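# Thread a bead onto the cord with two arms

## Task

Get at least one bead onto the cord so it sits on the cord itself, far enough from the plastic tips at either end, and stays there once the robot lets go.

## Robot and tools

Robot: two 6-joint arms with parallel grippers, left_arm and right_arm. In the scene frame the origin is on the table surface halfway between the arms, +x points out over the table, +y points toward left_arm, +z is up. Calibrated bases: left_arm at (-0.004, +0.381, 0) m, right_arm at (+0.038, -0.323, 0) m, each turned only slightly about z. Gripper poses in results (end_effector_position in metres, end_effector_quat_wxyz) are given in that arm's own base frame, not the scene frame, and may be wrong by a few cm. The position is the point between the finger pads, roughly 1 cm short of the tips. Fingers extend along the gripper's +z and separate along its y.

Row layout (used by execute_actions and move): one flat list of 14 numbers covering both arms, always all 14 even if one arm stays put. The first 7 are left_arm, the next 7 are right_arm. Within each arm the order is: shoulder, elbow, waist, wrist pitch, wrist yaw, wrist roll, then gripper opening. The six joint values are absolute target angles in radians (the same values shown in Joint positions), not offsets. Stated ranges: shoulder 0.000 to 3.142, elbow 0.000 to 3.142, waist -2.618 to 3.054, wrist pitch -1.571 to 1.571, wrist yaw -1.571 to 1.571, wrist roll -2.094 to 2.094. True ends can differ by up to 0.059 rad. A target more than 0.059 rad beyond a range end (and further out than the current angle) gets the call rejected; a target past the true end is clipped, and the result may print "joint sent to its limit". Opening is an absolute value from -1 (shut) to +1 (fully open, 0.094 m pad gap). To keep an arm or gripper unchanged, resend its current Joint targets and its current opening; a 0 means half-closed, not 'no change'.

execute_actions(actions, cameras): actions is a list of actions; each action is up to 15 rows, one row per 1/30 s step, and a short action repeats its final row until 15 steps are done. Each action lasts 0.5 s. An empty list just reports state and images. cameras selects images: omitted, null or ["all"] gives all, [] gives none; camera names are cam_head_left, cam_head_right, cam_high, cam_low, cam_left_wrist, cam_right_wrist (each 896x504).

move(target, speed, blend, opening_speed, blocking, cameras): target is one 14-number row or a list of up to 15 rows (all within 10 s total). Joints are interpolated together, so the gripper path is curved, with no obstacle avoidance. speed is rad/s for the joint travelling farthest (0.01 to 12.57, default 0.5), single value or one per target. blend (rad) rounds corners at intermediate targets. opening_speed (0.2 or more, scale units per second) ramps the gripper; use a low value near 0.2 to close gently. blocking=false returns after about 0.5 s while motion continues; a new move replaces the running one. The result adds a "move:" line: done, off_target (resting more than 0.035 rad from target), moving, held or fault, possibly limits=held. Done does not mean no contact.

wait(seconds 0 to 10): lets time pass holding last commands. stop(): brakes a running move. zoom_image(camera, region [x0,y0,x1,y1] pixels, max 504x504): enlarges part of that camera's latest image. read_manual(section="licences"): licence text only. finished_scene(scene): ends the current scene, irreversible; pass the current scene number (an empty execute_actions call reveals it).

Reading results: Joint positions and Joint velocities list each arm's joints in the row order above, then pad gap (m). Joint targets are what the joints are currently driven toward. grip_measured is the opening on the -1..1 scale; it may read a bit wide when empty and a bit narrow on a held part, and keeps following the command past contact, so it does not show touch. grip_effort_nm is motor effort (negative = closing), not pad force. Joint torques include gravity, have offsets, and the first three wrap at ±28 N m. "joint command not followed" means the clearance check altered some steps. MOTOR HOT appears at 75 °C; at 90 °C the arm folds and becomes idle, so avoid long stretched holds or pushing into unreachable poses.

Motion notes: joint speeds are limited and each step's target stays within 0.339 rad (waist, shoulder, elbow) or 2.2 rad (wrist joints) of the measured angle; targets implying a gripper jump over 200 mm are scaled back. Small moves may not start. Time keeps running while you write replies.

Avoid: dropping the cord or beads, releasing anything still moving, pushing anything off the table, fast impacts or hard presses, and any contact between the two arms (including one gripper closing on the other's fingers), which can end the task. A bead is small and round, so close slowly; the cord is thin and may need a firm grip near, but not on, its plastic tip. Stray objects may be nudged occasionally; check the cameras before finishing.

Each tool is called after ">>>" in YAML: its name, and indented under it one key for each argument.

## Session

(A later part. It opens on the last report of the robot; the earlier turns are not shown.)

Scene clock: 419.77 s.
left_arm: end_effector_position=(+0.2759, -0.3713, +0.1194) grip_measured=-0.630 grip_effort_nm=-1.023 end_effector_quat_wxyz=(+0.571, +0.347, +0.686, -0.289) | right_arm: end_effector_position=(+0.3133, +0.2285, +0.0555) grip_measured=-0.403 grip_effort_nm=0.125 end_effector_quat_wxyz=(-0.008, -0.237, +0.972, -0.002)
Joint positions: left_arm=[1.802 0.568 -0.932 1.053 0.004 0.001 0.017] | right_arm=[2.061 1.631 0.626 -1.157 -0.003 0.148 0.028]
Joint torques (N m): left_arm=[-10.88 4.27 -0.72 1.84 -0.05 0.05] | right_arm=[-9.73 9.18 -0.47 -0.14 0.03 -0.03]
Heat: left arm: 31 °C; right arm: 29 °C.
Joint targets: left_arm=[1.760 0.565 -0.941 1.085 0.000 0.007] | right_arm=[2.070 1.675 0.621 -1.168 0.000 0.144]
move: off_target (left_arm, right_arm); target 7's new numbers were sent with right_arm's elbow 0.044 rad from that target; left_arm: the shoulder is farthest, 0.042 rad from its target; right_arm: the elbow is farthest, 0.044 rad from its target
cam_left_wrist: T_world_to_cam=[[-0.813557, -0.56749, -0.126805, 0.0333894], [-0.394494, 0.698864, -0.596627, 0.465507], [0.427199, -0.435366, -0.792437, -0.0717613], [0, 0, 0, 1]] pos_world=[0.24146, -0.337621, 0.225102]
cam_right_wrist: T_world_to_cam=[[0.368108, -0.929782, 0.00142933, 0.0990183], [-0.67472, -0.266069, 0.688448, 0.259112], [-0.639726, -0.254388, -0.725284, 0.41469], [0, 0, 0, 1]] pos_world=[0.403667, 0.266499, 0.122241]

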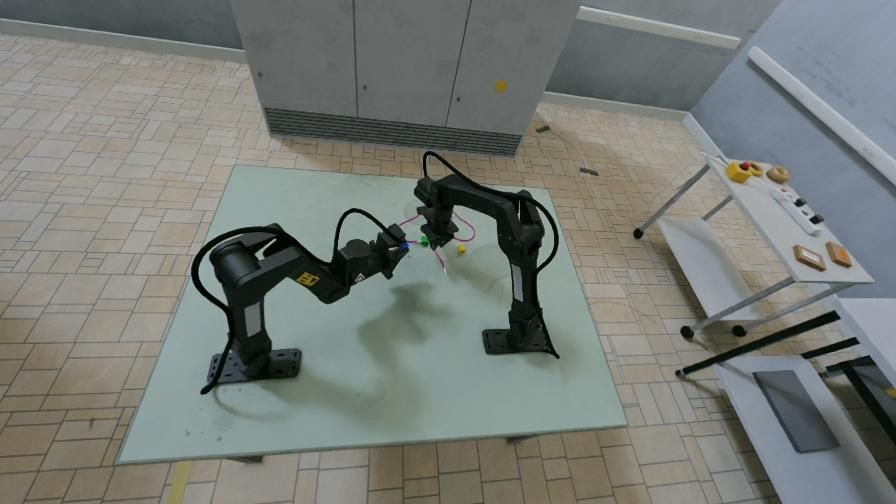

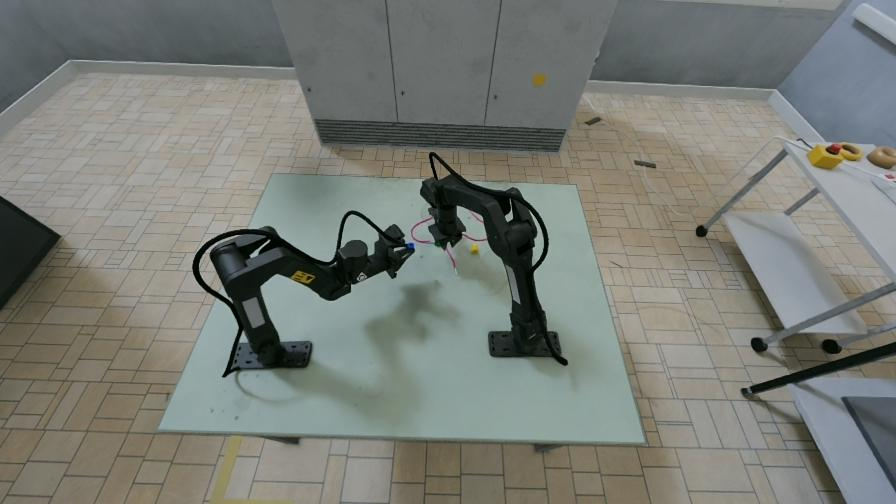

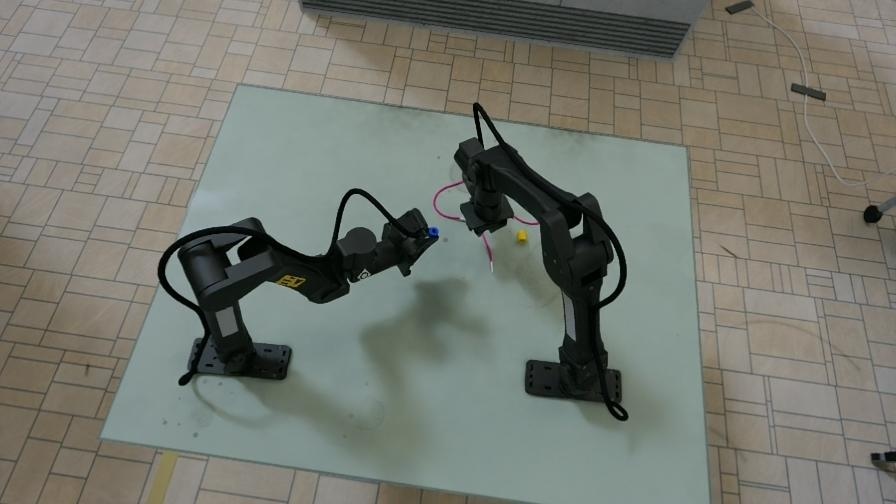

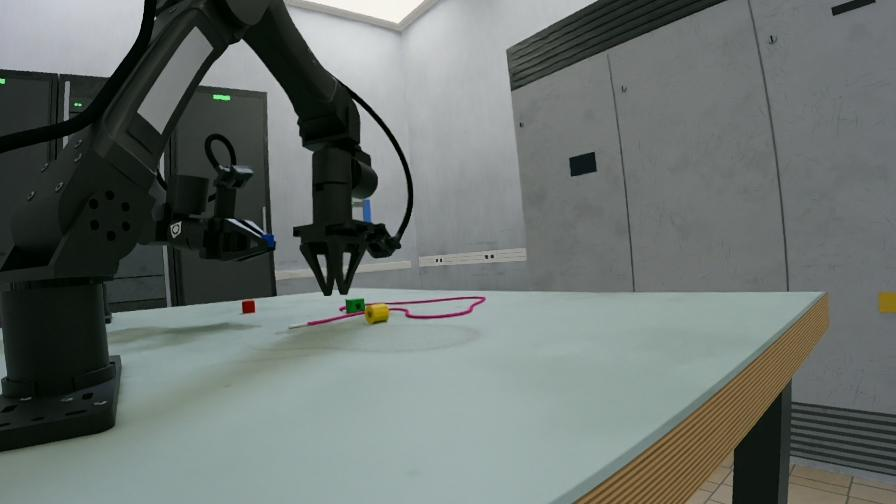

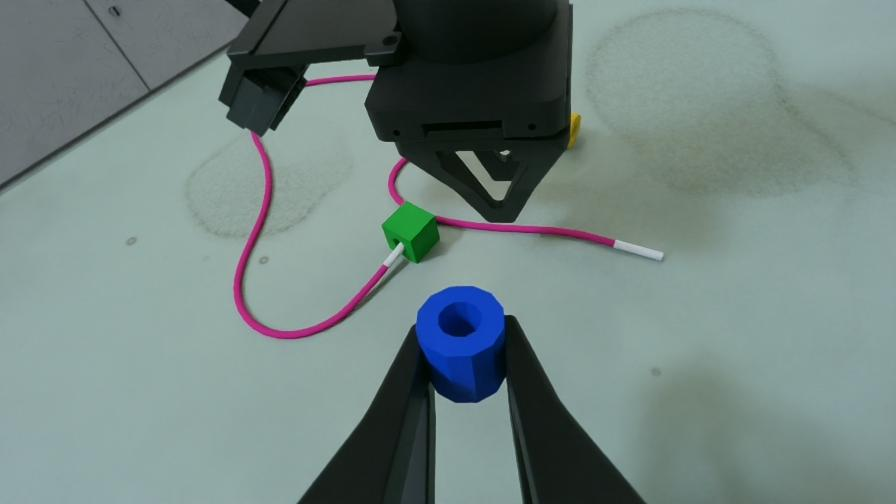

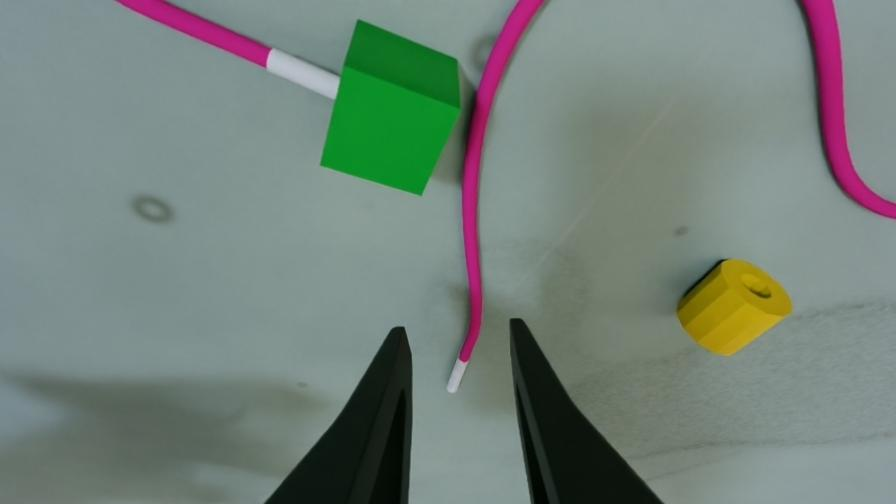

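>>> move:
  target:
    - [1.760,0.565,-0.941,1.085,0,0.007,-0.67,2.094,1.503,0.621,-0.988,0,0.144,-0.4]
    - [1.760,0.565,-0.941,1.085,0,0.007,-0.67,2.094,1.503,0.621,-0.988,0,0.144,-0.97]
    - [1.760,0.565,-0.941,1.085,0,0.007,-0.67,1.735,1.264,0.709,-1.087,0,0.217,-0.97]
    - [1.760,0.565,-0.941,1.085,0,0.007,-0.67,1.843,1.156,0.709,-0.891,0,0.217,-0.97]
    - [1.760,0.565,-0.941,1.085,0,0.007,-0.67,1.843,1.156,0.709,-0.891,0,0.217,-0.35]
    - [1.760,0.565,-0.941,1.085,0,0.007,-0.67,1.995,1.551,0.648,-1.114,0,0.27,-0.35]
  opening_speed: 0.8
  speed: [0.25,0.2,0.4,0.3,0.2,0.45]
  cameras: ["cam_right_wrist","cam_high","cam_left_wrist"]

Scene clock: 526.90 s.
left_arm: end_effector_position=(+0.2759, -0.3713, +0.1194) grip_measured=-0.630 grip_effort_nm=-1.023 end_effector_quat_wxyz=(+0.571, +0.347, +0.686, -0.289) | right_arm: end_effector_position=(+0.2928, +0.2285, +0.0566) grip_measured=-0.353 grip_effort_nm=0.125 end_effector_quat_wxyz=(+0.000, -0.195, +0.981, +0.006)
Joint positions: left_arm=[1.802 0.568 -0.932 1.053 0.004 0.001 0.017] | right_arm=[1.978 1.514 0.655 -1.103 -0.01 0.263 0.03]
Joint torques (N m): left_arm=[-10.89 4.27 -0.72 1.85 -0.05 0.05] | right_arm=[-8.36 8.54 -0.62 -0.08 0.08 0.08]
Heat: left arm: 33 °C; right arm: 31 °C.
Joint targets: left_arm=[1.760 0.565 -0.941 1.085 0.000 0.007] | right_arm=[1.995 1.551 0.648 -1.114 0.000 0.270]
move: off_target (left_arm, right_arm); target 2's new numbers were sent with right_arm's wrist pitch 0.045 rad from that target; left_arm: the shoulder is farthest, 0.042 rad from its target; right_arm: the elbow is farthest, 0.037 rad from its target
cam_left_wrist: T_world_to_cam=[[-0.813557, -0.56749, -0.126805, 0.0333894], [-0.394494, 0.698864, -0.596627, 0.465507], [0.427199, -0.435366, -0.792437, -0.0717613], [0, 0, 0, 1]] pos_world=[0.24146, -0.337621, 0.225102]
cam_right_wrist: T_world_to_cam=[[0.286677, -0.957961, -0.0112566, 0.13747], [-0.703624, -0.21851, 0.676141, 0.242773], [-0.650176, -0.185913, -0.736687, 0.390462], [0, 0, 0, 1]] pos_world=[0.385281, 0.257332, 0.125047]
Images, in order (width x height): cam_high 896x504, cam_left_wrist 896x504, cam_right_wrist 896x504.

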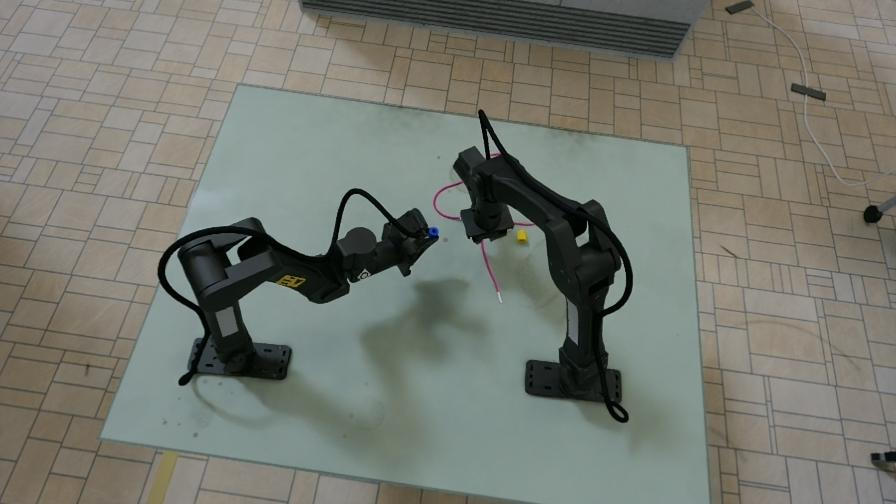

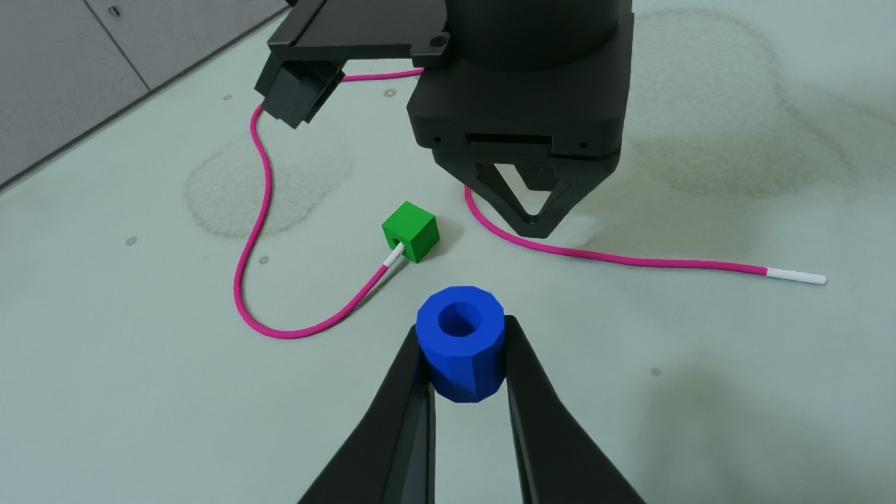

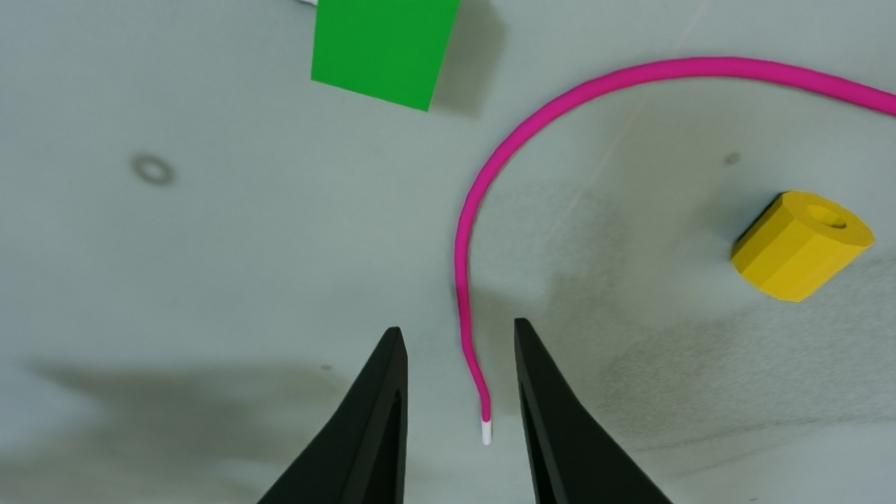

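>>> move:
  target:
    - [1.760,0.565,-0.941,1.085,0,0.007,-0.67,2.031,1.406,0.648,-0.953,0,0.27,-0.35]
    - [1.760,0.565,-0.941,1.085,0,0.007,-0.67,2.031,1.406,0.648,-0.953,0,0.27,-0.97]
    - [1.760,0.565,-0.941,1.085,0,0.007,-0.67,1.074,0.991,0.75,0.050,0,0.0,-0.97]
    - [1.760,0.565,-0.952,1.085,0,0.007,-0.67,1.074,0.991,0.944,0.050,0,0.0,-0.97]
  opening_speed: 0.8
  speed: [0.25,0.2,0.6,0.25]
  cameras: ["cam_right_wrist","cam_left_wrist","cam_low","cam_high"]

Scene clock: 576.77 s.
left_arm: end_effector_position=(+0.2718, -0.3743, +0.1194) grip_measured=-0.630 grip_effort_nm=-1.028 end_effector_quat_wxyz=(+0.570, +0.350, +0.684, -0.292) | right_arm: end_effector_position=(+0.2306, +0.3188, +0.3793) grip_measured=-0.952 grip_effort_nm=-1.057 end_effector_quat_wxyz=(+0.608, -0.330, +0.650, +0.315)
Joint positions: left_arm=[1.802 0.568 -0.943 1.053 0.004 0.001 0.017] | right_arm=[1.085 1.014 0.938 0.009 -0.008 0.007 0.002]
Joint torques (N m): left_arm=[-10.85 4.29 -0.73 1.84 -0.05 0.05] | right_arm=[-3.78 5.59 0.53 2.18 0.04 -0.07]
Heat: left arm: 34 °C; right arm: 29 °C.
Joint targets: left_arm=[1.760 0.565 -0.952 1.085 0.000 0.007] | right_arm=[1.074 0.991 0.944 0.050 0.000 0.000]
move: off_target (left_arm, right_arm); target 2's new numbers were sent with right_arm's wrist pitch 0.045 rad from that target; left_arm: the shoulder is farthest, 0.042 rad from its target; right_arm: the wrist pitch is farthest, 0.041 rad from its target
cam_left_wrist: T_world_to_cam=[[-0.819809, -0.558432, -0.126752, 0.0333812], [-0.386756, 0.703196, -0.596603, 0.465449], [0.422294, -0.440078, -0.792464, -0.0716977], [0, 0, 0, 1]] pos_world=[0.237659, -0.340213, 0.225102]
cam_right_wrist: T_world_to_cam=[[0.802658, -0.586543, -0.1082, 0.0448924], [-0.485771, -0.53762, -0.689196, 0.569976], [0.346073, 0.605749, -0.71645, 0.114771], [0, 0, 0, 1]] pos_world=[0.201125, 0.263239, 0.479911]
Images, in order (width x height): cam_high 896x504, cam_low 896x504, cam_left_wrist 896x504, cam_right_wrist 896x504.

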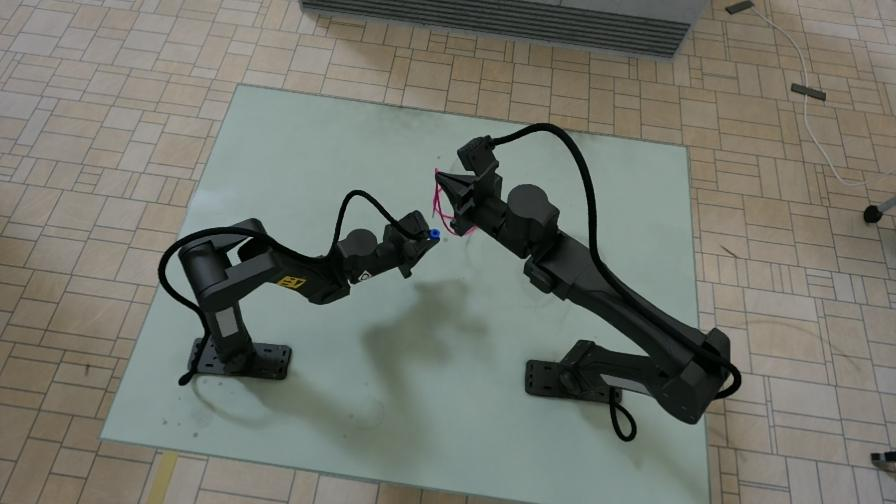

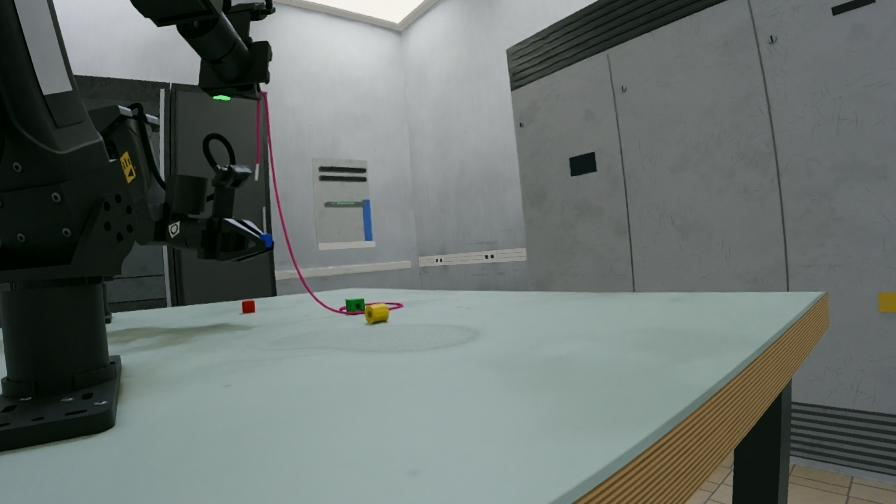

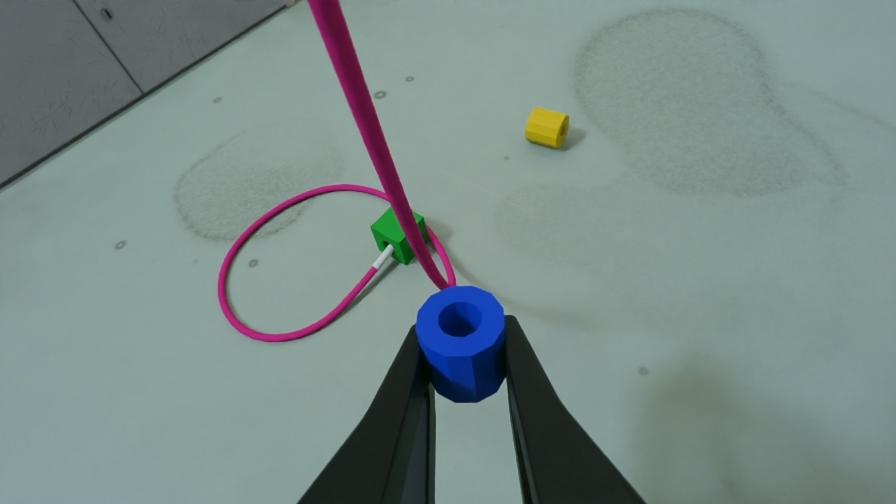

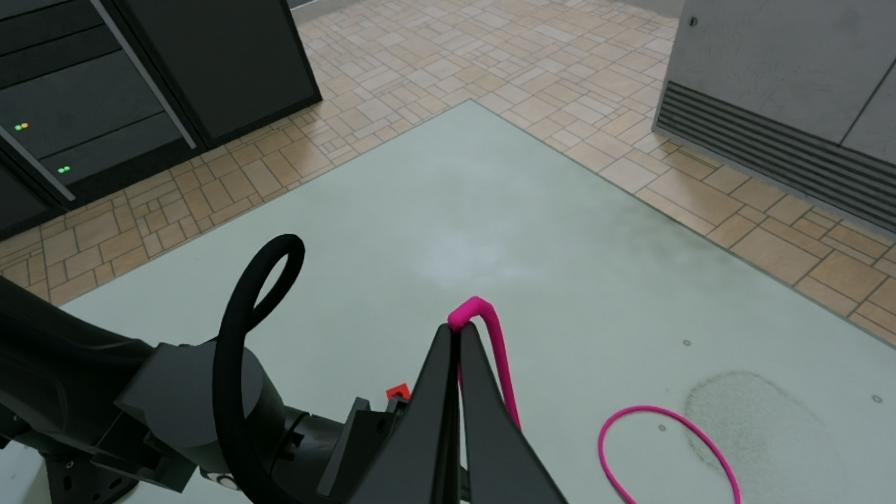

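>>> zoom_image:
  camera: "cam_low"
  region: [180, 70, 320, 270]

Scaled by 2.520 (camera's finer frame: 1280x720).

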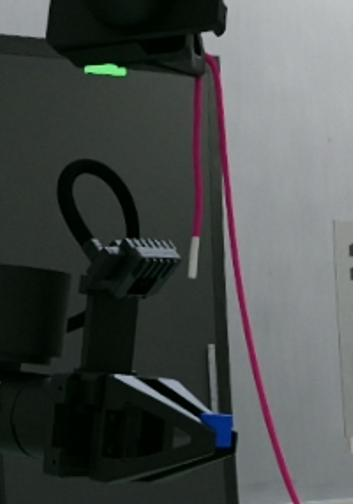

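>>> move:
  target: [1.760,0.565,-0.952,1.085,0,0.007,-0.67,1.074,0.859,0.895,0.160,0,0.0,-0.97]
  speed: 0.25
  cameras: ["cam_left_wrist","cam_low"]

>>> zoom_image:
  camera: "cam_low"
  region: [180, 70, 320, 270]

Scene clock: 618.73 s.
left_arm: end_effector_position=(+0.2718, -0.3743, +0.1194) grip_measured=-0.630 grip_effort_nm=-1.028 end_effector_quat_wxyz=(+0.570, +0.350, +0.684, -0.292) | right_arm: end_effector_position=(+0.2436, +0.3126, +0.3365) grip_measured=-0.952 grip_effort_nm=-1.057 end_effector_quat_wxyz=(+0.604, -0.322, +0.665, +0.299)
Joint positions: left_arm=[1.802 0.568 -0.943 1.053 0.004 0.001 0.017] | right_arm=[1.085 0.875 0.903 0.116 -0.008 0.007 0.002]
Joint torques (N m): left_arm=[-10.89 4.29 -0.72 1.85 -0.05 0.05] | right_arm=[-3.88 6.24 -0.69 2.22 0.06 -0.07]
Heat: left arm: 35 °C; right arm: 28 °C.
Joint targets: left_arm=[1.760 0.565 -0.952 1.085 0.000 0.007] | right_arm=[1.074 0.859 0.895 0.160 0.000 0.000]
move: off_target (left_arm, right_arm); left_arm: the shoulder is farthest, 0.042 rad from its target; right_arm: the wrist pitch is farthest, 0.044 rad from its target
cam_left_wrist: T_world_to_cam=[[-0.819809, -0.558432, -0.126752, 0.0333812], [-0.386756, 0.703196, -0.596603, 0.465449], [0.422294, -0.440078, -0.792464, -0.0716977], [0, 0, 0, 1]] pos_world=[0.237659, -0.340213, 0.225102]
Images, in order (width x height): cam_low 896x504, cam_left_wrist 896x504.

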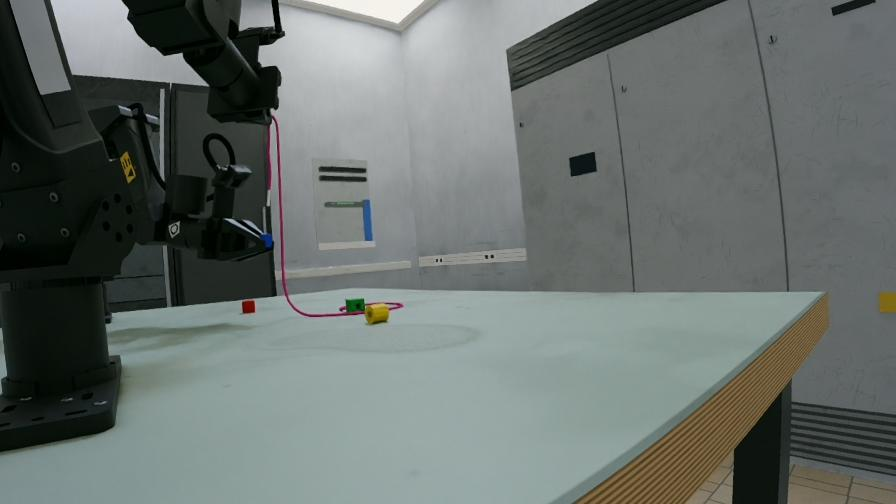

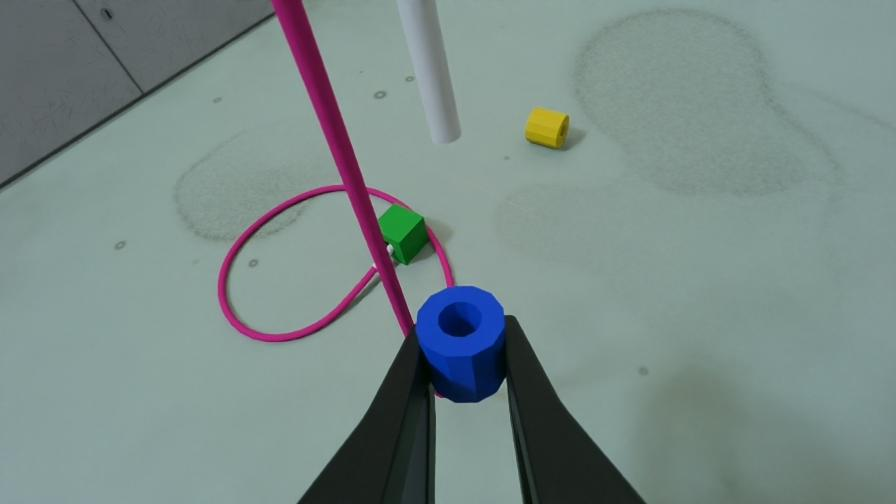

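Scaled by 2.520 (camera's finer frame: 1280x720).

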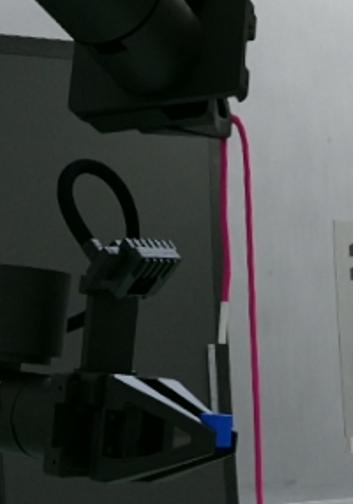

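>>> move:
  target: [1.760,0.565,-0.952,1.085,0,0.007,-0.67,1.107,0.809,0.930,0.228,0,0.0,-0.97]
  speed: 0.2
  cameras: ["cam_left_wrist","cam_low"]

>>> zoom_image:
  camera: "cam_low"
  region: [180, 70, 320, 270]

Scene clock: 682.47 s.
left_arm: end_effector_position=(+0.2718, -0.3743, +0.1194) grip_measured=-0.630 grip_effort_nm=-1.028 end_effector_quat_wxyz=(+0.570, +0.350, +0.684, -0.292) | right_arm: end_effector_position=(+0.2402, +0.3211, +0.3207) grip_measured=-0.952 grip_effort_nm=-1.053 end_effector_quat_wxyz=(+0.600, -0.329, +0.663, +0.304)
Joint positions: left_arm=[1.802 0.568 -0.943 1.053 0.004 0.001 0.017] | right_arm=[1.105 0.825 0.923 0.184 -0.008 0.007 0.002]
Joint torques (N m): left_arm=[-10.88 4.29 -0.72 1.84 -0.05 0.05] | right_arm=[-3.15 6.22 0.68 2.2 0.07 -0.06]
Heat: left arm: 36 °C; right arm: 32 °C.
Joint targets: left_arm=[1.760 0.565 -0.952 1.085 0.000 0.007] | right_arm=[1.107 0.809 0.930 0.228 0.000 0.000]
move: off_target (left_arm, right_arm); left_arm: the shoulder is farthest, 0.042 rad from its target; right_arm: the wrist pitch is farthest, 0.044 rad from its target
cam_left_wrist: T_world_to_cam=[[-0.819809, -0.558432, -0.126752, 0.0333812], [-0.386756, 0.703196, -0.596603, 0.465449], [0.422294, -0.440078, -0.792464, -0.0716977], [0, 0, 0, 1]] pos_world=[0.237659, -0.340213, 0.225102]
Images, in order (width x height): cam_low 896x504, cam_left_wrist 896x504.

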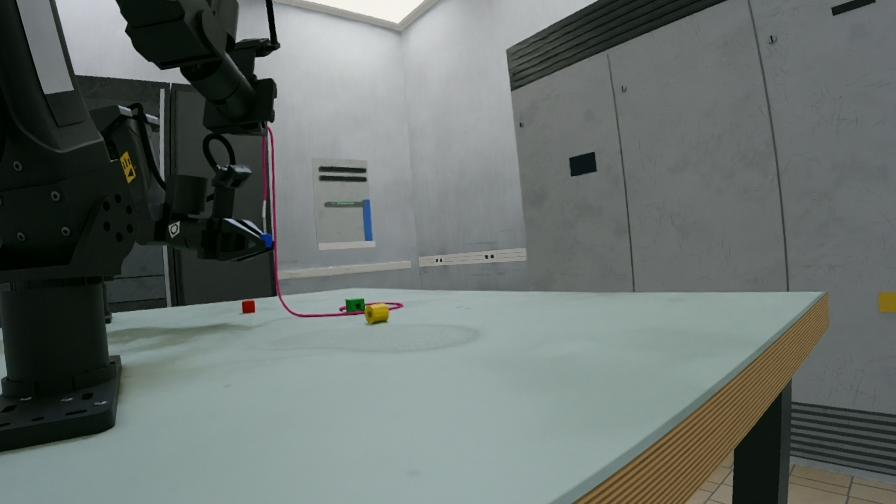

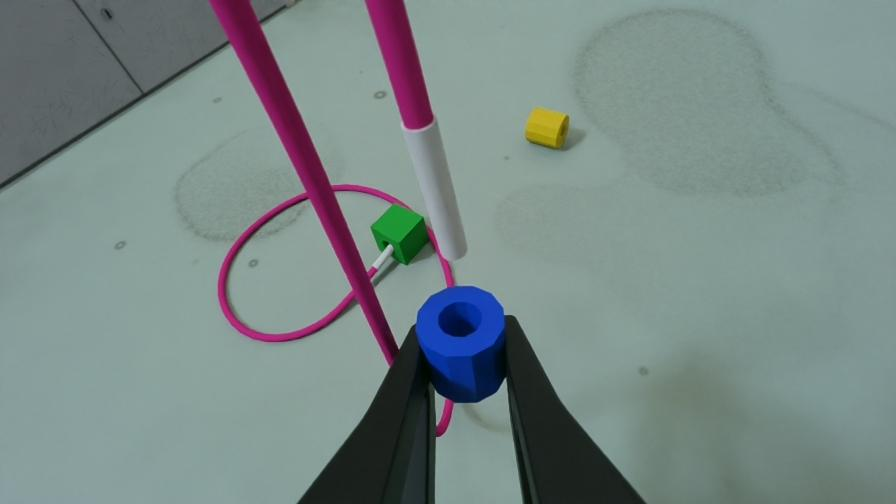

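Scaled by 2.520 (camera's finer frame: 1280x720).

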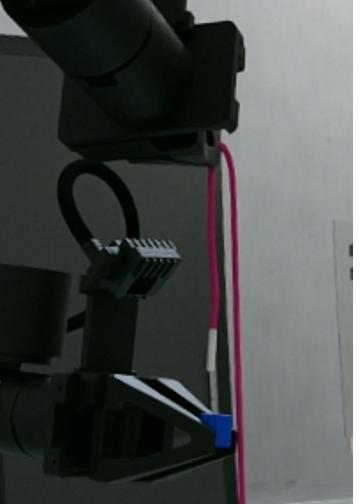

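>>> move:
  target: [1.760,0.565,-0.952,1.085,0,0.007,-0.67,1.126,0.7295,0.911,0.323,0,0.0,-0.97]
  speed: 0.15
  cameras: ["cam_left_wrist","cam_low"]

>>> zoom_image:
  camera: "cam_low"
  region: [210, 150, 320, 270]

Scene clock: 719.23 s.
left_arm: end_effector_position=(+0.2718, -0.3743, +0.1194) grip_measured=-0.630 grip_effort_nm=-1.033 end_effector_quat_wxyz=(+0.570, +0.350, +0.684, -0.292) | right_arm: end_effector_position=(+0.2413, +0.3227, +0.2985) grip_measured=-0.952 grip_effort_nm=-1.053 end_effector_quat_wxyz=(+0.600, -0.330, +0.663, +0.304)
Joint positions: left_arm=[1.802 0.568 -0.943 1.053 0.004 0.001 0.017] | right_arm=[1.123 0.747 0.923 0.279 -0.008 0.007 0.002]
Joint torques (N m): left_arm=[-10.86 4.29 -0.7 1.84 -0.05 0.05] | right_arm=[-3.08 6.13 -1.05 2.21 0.08 -0.07]
Heat: left arm: 36 °C; right arm: 34 °C.
Joint targets: left_arm=[1.760 0.565 -0.952 1.085 0.000 0.007] | right_arm=[1.126 0.729 0.911 0.323 0.000 0.000]
move: off_target (left_arm, right_arm); left_arm: the shoulder is farthest, 0.042 rad from its target; right_arm: the wrist pitch is farthest, 0.044 rad from its target
cam_left_wrist: T_world_to_cam=[[-0.819809, -0.558432, -0.126752, 0.0333812], [-0.386756, 0.703196, -0.596603, 0.465449], [0.422294, -0.440078, -0.792464, -0.0716977], [0, 0, 0, 1]] pos_world=[0.237659, -0.340213, 0.225102]
Images, in order (width x height): cam_low 896x504, cam_left_wrist 896x504.

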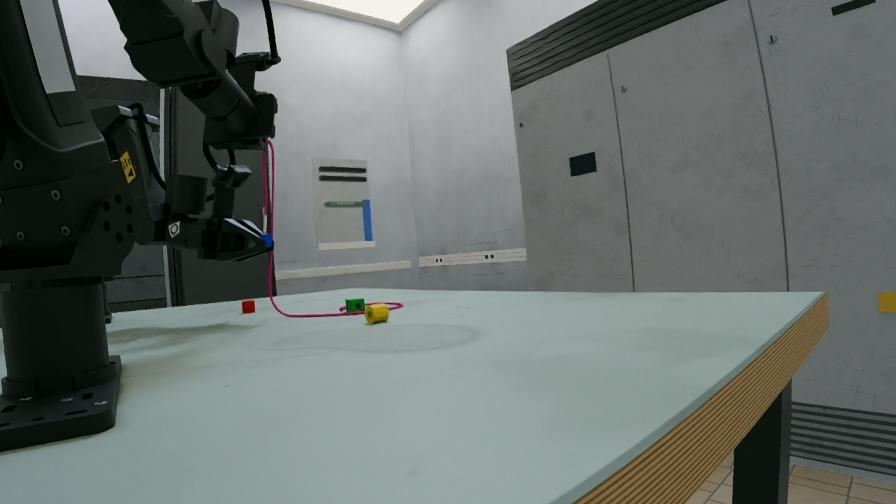

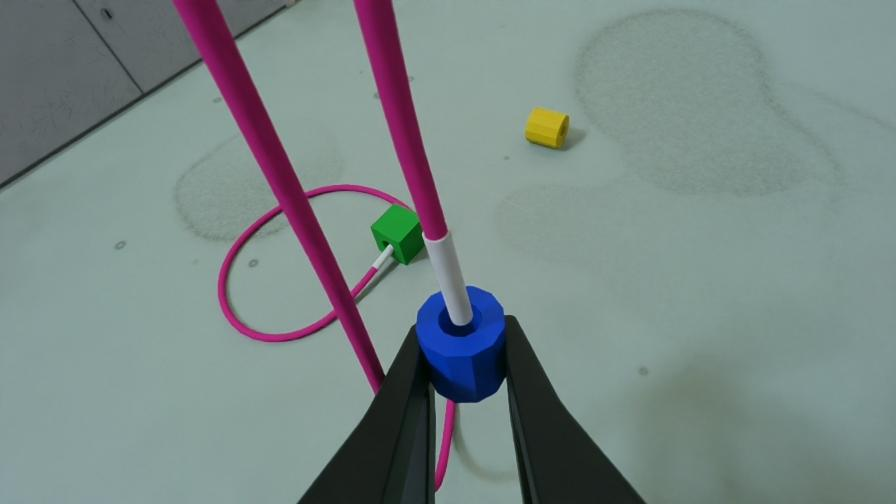

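Scaled by 4.200 (camera's finer frame: 1280x720).

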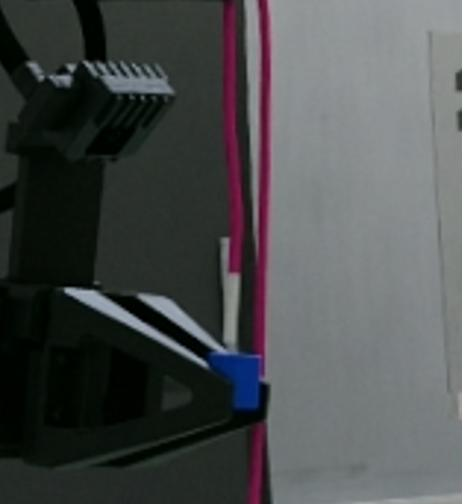

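>>> move:
  target:
    - [1.760,0.565,-0.952,1.085,0,0.007,-0.67,1.142,0.662,0.911,0.404,0,0.0,-0.97]
    - [1.760,0.565,-0.952,1.085,0,0.007,-0.67,1.186,0.561,0.911,0.548,0,0.0,-0.97]
  speed: 0.2
  blend: 0.05
  cameras: ["cam_left_wrist","cam_low"]

>>> zoom_image:
  camera: "cam_low"
  region: [210, 150, 320, 330]

Scene clock: 742.50 s.
left_arm: end_effector_position=(+0.2718, -0.3743, +0.1194) grip_measured=-0.630 grip_effort_nm=-1.028 end_effector_quat_wxyz=(+0.570, +0.350, +0.684, -0.292) | right_arm: end_effector_position=(+0.2415, +0.3227, +0.2481) grip_measured=-0.952 grip_effort_nm=-1.057 end_effector_quat_wxyz=(+0.599, -0.330, +0.664, +0.303)
Joint positions: left_arm=[1.802 0.568 -0.943 1.053 0.004 0.001 0.017] | right_arm=[1.182 0.577 0.923 0.505 -0.007 0.007 0.002]
Joint torques (N m): left_arm=[-10.86 4.27 -0.7 1.83 -0.05 0.05] | right_arm=[-3.3 5.76 -1.03 2.19 0.06 -0.07]
Heat: left arm: 36 °C; right arm: 35 °C.
Joint targets: left_arm=[1.760 0.565 -0.952 1.085 0.000 0.007] | right_arm=[1.186 0.561 0.911 0.548 0.000 0.000]
move: off_target (left_arm, right_arm); blend cut to 0.0405 rad at target 1; left_arm: the shoulder is farthest, 0.042 rad from its target; right_arm: the wrist pitch is farthest, 0.043 rad from its target
cam_left_wrist: T_world_to_cam=[[-0.819809, -0.558432, -0.126752, 0.0333812], [-0.386756, 0.703196, -0.596603, 0.465449], [0.422294, -0.440078, -0.792464, -0.0716977], [0, 0, 0, 1]] pos_world=[0.237659, -0.340213, 0.225102]
Images, in order (width x height): cam_low 896x504, cam_left_wrist 896x504.

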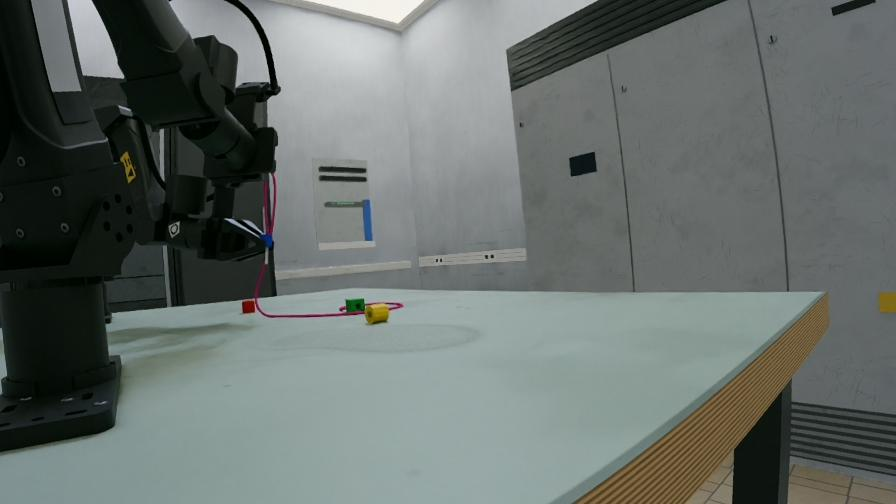

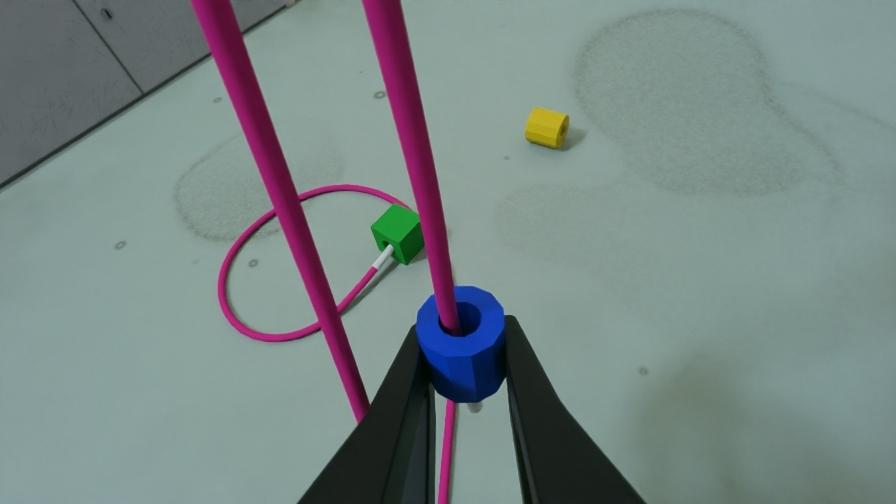

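Scaled by 2.800 (camera's finer frame: 1280x720).

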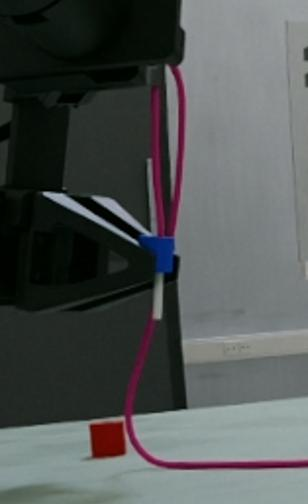

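>>> move:
  target:
    - [1.812,0.562,-0.952,1.085,0,0.007,-0.67,1.320,0.420,0.911,0.825,0,0.0,-0.97]
    - [1.962,0.553,-0.952,1.2425,0,0.007,-0.67,1.459,0.351,0.911,1.031,0,0.0,-0.97]
    - [2.109,0.5425,-0.952,1.400,0,0.007,-0.67,1.634,0.300,0.911,1.249,0,0.0,-0.97]
    - [2.109,0.5425,-0.952,1.400,0,0.007,-0.67,1.634,0.300,0.911,1.249,0,0.0,-0.6]
    - [2.109,0.5425,-0.952,1.400,0,0.007,-0.67,1.20,0.505,0.911,0.687,0,0.0,-0.6]
    - [2.109,0.5425,-0.952,1.400,0,0.007,-0.67,1.20,0.505,0.40,0.687,0,0.0,-0.6]
  opening_speed: 0.4
  speed: [0.3,0.22,0.22,0.2,0.5,0.6]
  cameras: ["cam_left_wrist","cam_low","cam_high"]

Scene clock: 812.77 s.
left_arm: end_effector_position=(+0.2709, -0.3731, +0.0545) grip_measured=-0.630 grip_effort_nm=-1.023 end_effector_quat_wxyz=(+0.563, +0.353, +0.689, -0.289) | right_arm: end_effector_position=(+0.3646, +0.1572, +0.2249) grip_measured=-0.603 grip_effort_nm=0.120 end_effector_quat_wxyz=(+0.667, -0.146, +0.717, +0.138)
Joint positions: left_arm=[2.092 0.546 -0.943 1.344 0.004 0.001 0.017] | right_arm=[1.22 0.467 0.405 0.681 0.001 0.003 0.019]
Joint torques (N m): left_arm=[-6.72 2.77 -0.72 2.05 -0.05 0.06] | right_arm=[-5.08 9.66 -0.47 1.85 -0.04 -0.03]
Heat: left arm: 37 °C; right arm: 38 °C.
Joint targets: left_arm=[2.109 0.543 -0.952 1.400 0.000 0.007] | right_arm=[1.200 0.505 0.400 0.687 0.000 0.000]
move: off_target (left_arm, right_arm); target 4's new numbers were sent with right_arm's wrist pitch 0.045 rad from that target; left_arm: the wrist pitch is farthest, 0.056 rad from its target; right_arm: the elbow is farthest, 0.038 rad from its target
cam_left_wrist: T_world_to_cam=[[-0.821285, -0.556402, -0.126126, 0.0262053], [-0.393779, 0.712805, -0.580386, 0.430194], [0.412831, -0.426996, -0.804515, -0.1142], [0, 0, 0, 1]] pos_world=[0.238069, -0.340827, 0.161107]
Images, in order (width x height): cam_high 896x504, cam_low 896x504, cam_left_wrist 896x504.

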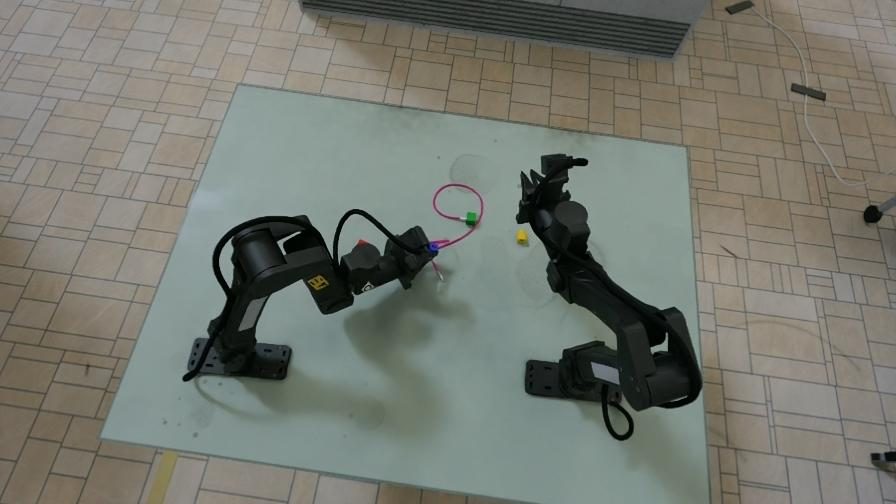

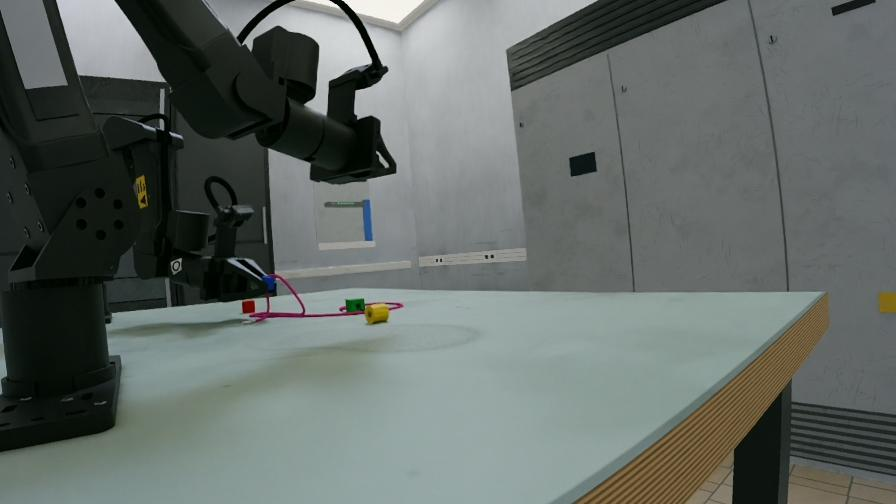

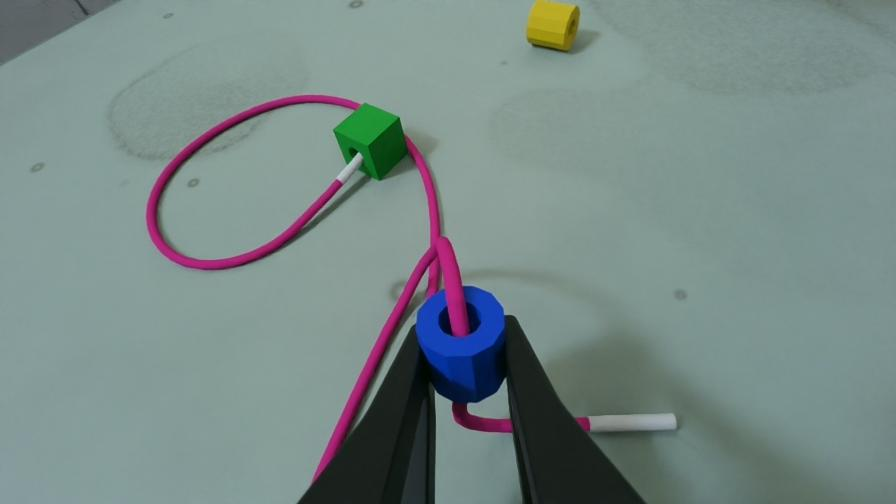

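>>> move:
  target:
    - [1.645,0.60,-0.952,0.60,0,0.007,-0.67,1.20,0.505,0.40,0.687,0,0.0,-0.6]
    - [1.700,1.0,-0.952,-0.19,0,0.007,-0.67,1.20,0.505,0.40,0.687,0,0.0,-0.6]
    - [1.930,1.434,-0.952,-0.753,0,0.007,-0.67,1.20,0.505,0.40,0.687,0,0.0,-0.6]
    - [2.238,1.870,-0.952,-1.21,0,0.007,-0.67,1.20,0.505,0.40,0.687,0,0.0,-0.6]
  speed: [0.6,0.7,0.6,0.5]
  blend: 0.05
  cameras: ["cam_left_wrist","cam_low","cam_high"]

Scene clock: 839.17 s.
left_arm: end_effector_position=(+0.2499, -0.3439, +0.0453) grip_measured=-0.630 grip_effort_nm=-1.028 end_effector_quat_wxyz=(-0.007, +0.456, +0.890, +0.002) | right_arm: end_effector_position=(+0.3646, +0.1572, +0.2248) grip_measured=-0.603 grip_effort_nm=0.120 end_effector_quat_wxyz=(+0.667, -0.146, +0.718, +0.138)
Joint positions: left_arm=[2.218 1.837 -0.943 -1.205 0.003 0.004 0.017] | right_arm=[1.22 0.467 0.405 0.68 0.001 0.003 0.019]
Joint torques (N m): left_arm=[-10.1 7.83 -0.7 0.28 -0.05 0.02] | right_arm=[-5.05 9.69 -0.46 1.83 -0.03 -0.03]
Heat: left arm: 37 °C; right arm: 36 °C.
Joint targets: left_arm=[2.238 1.870 -0.952 -1.210 0.000 0.007] | right_arm=[1.200 0.505 0.400 0.687 0.000 0.000]
move: off_target (right_arm); right_arm: the elbow is farthest, 0.038 rad from its target
cam_left_wrist: T_world_to_cam=[[-0.880349, -0.474268, 0.00745782, 0.060954], [-0.340254, 0.642388, 0.686706, 0.30073], [-0.330473, 0.602003, -0.726897, 0.435661], [0, 0, 0, 1]] pos_world=[0.29996, -0.426546, 0.109713]
Images, in order (width x height): cam_high 896x504, cam_low 896x504, cam_left_wrist 896x504.

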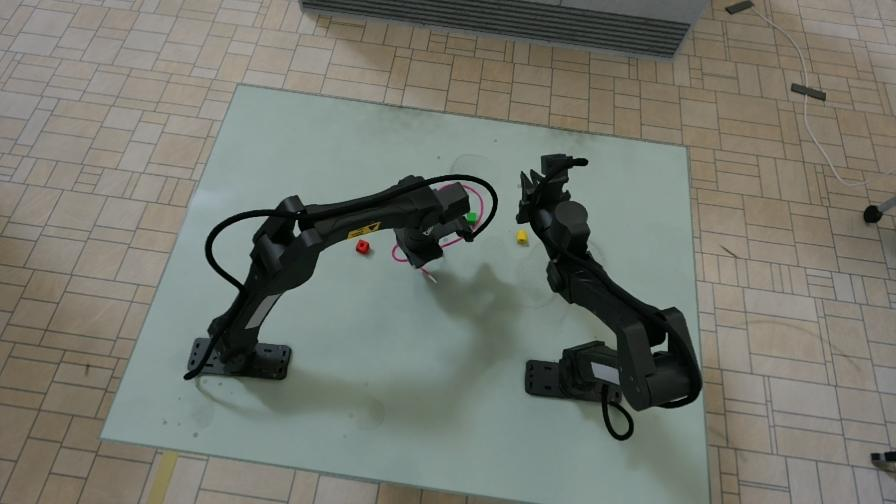

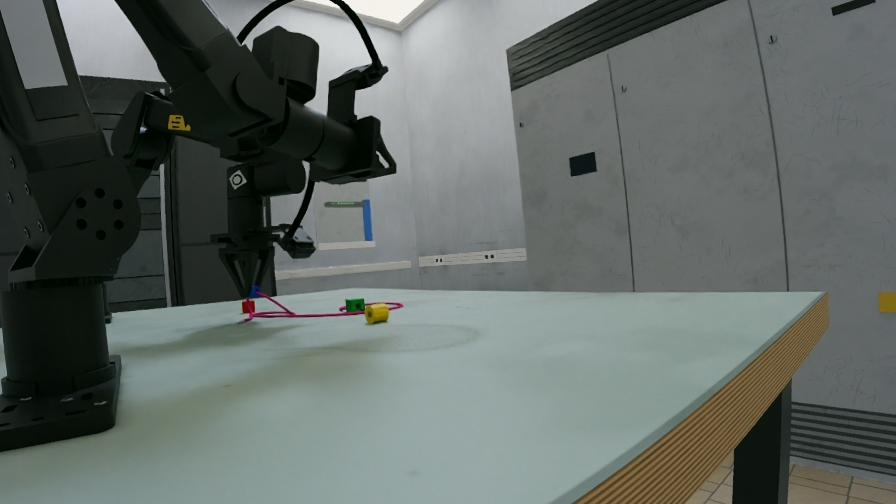

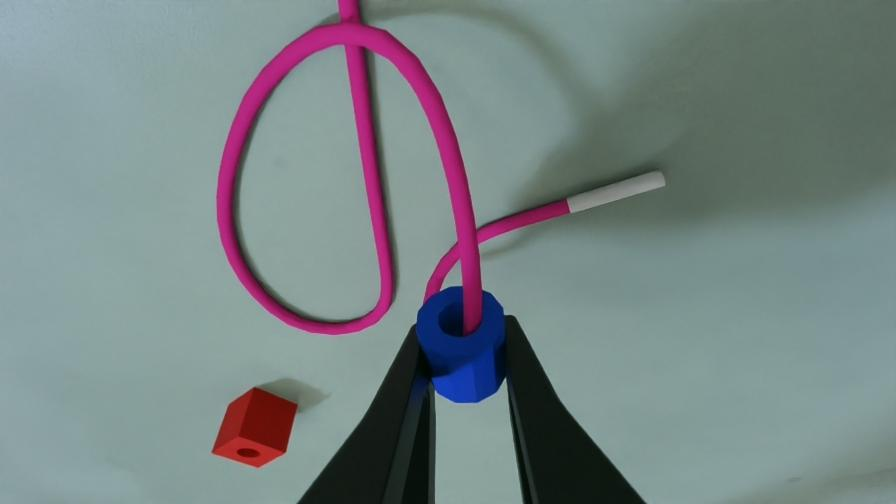

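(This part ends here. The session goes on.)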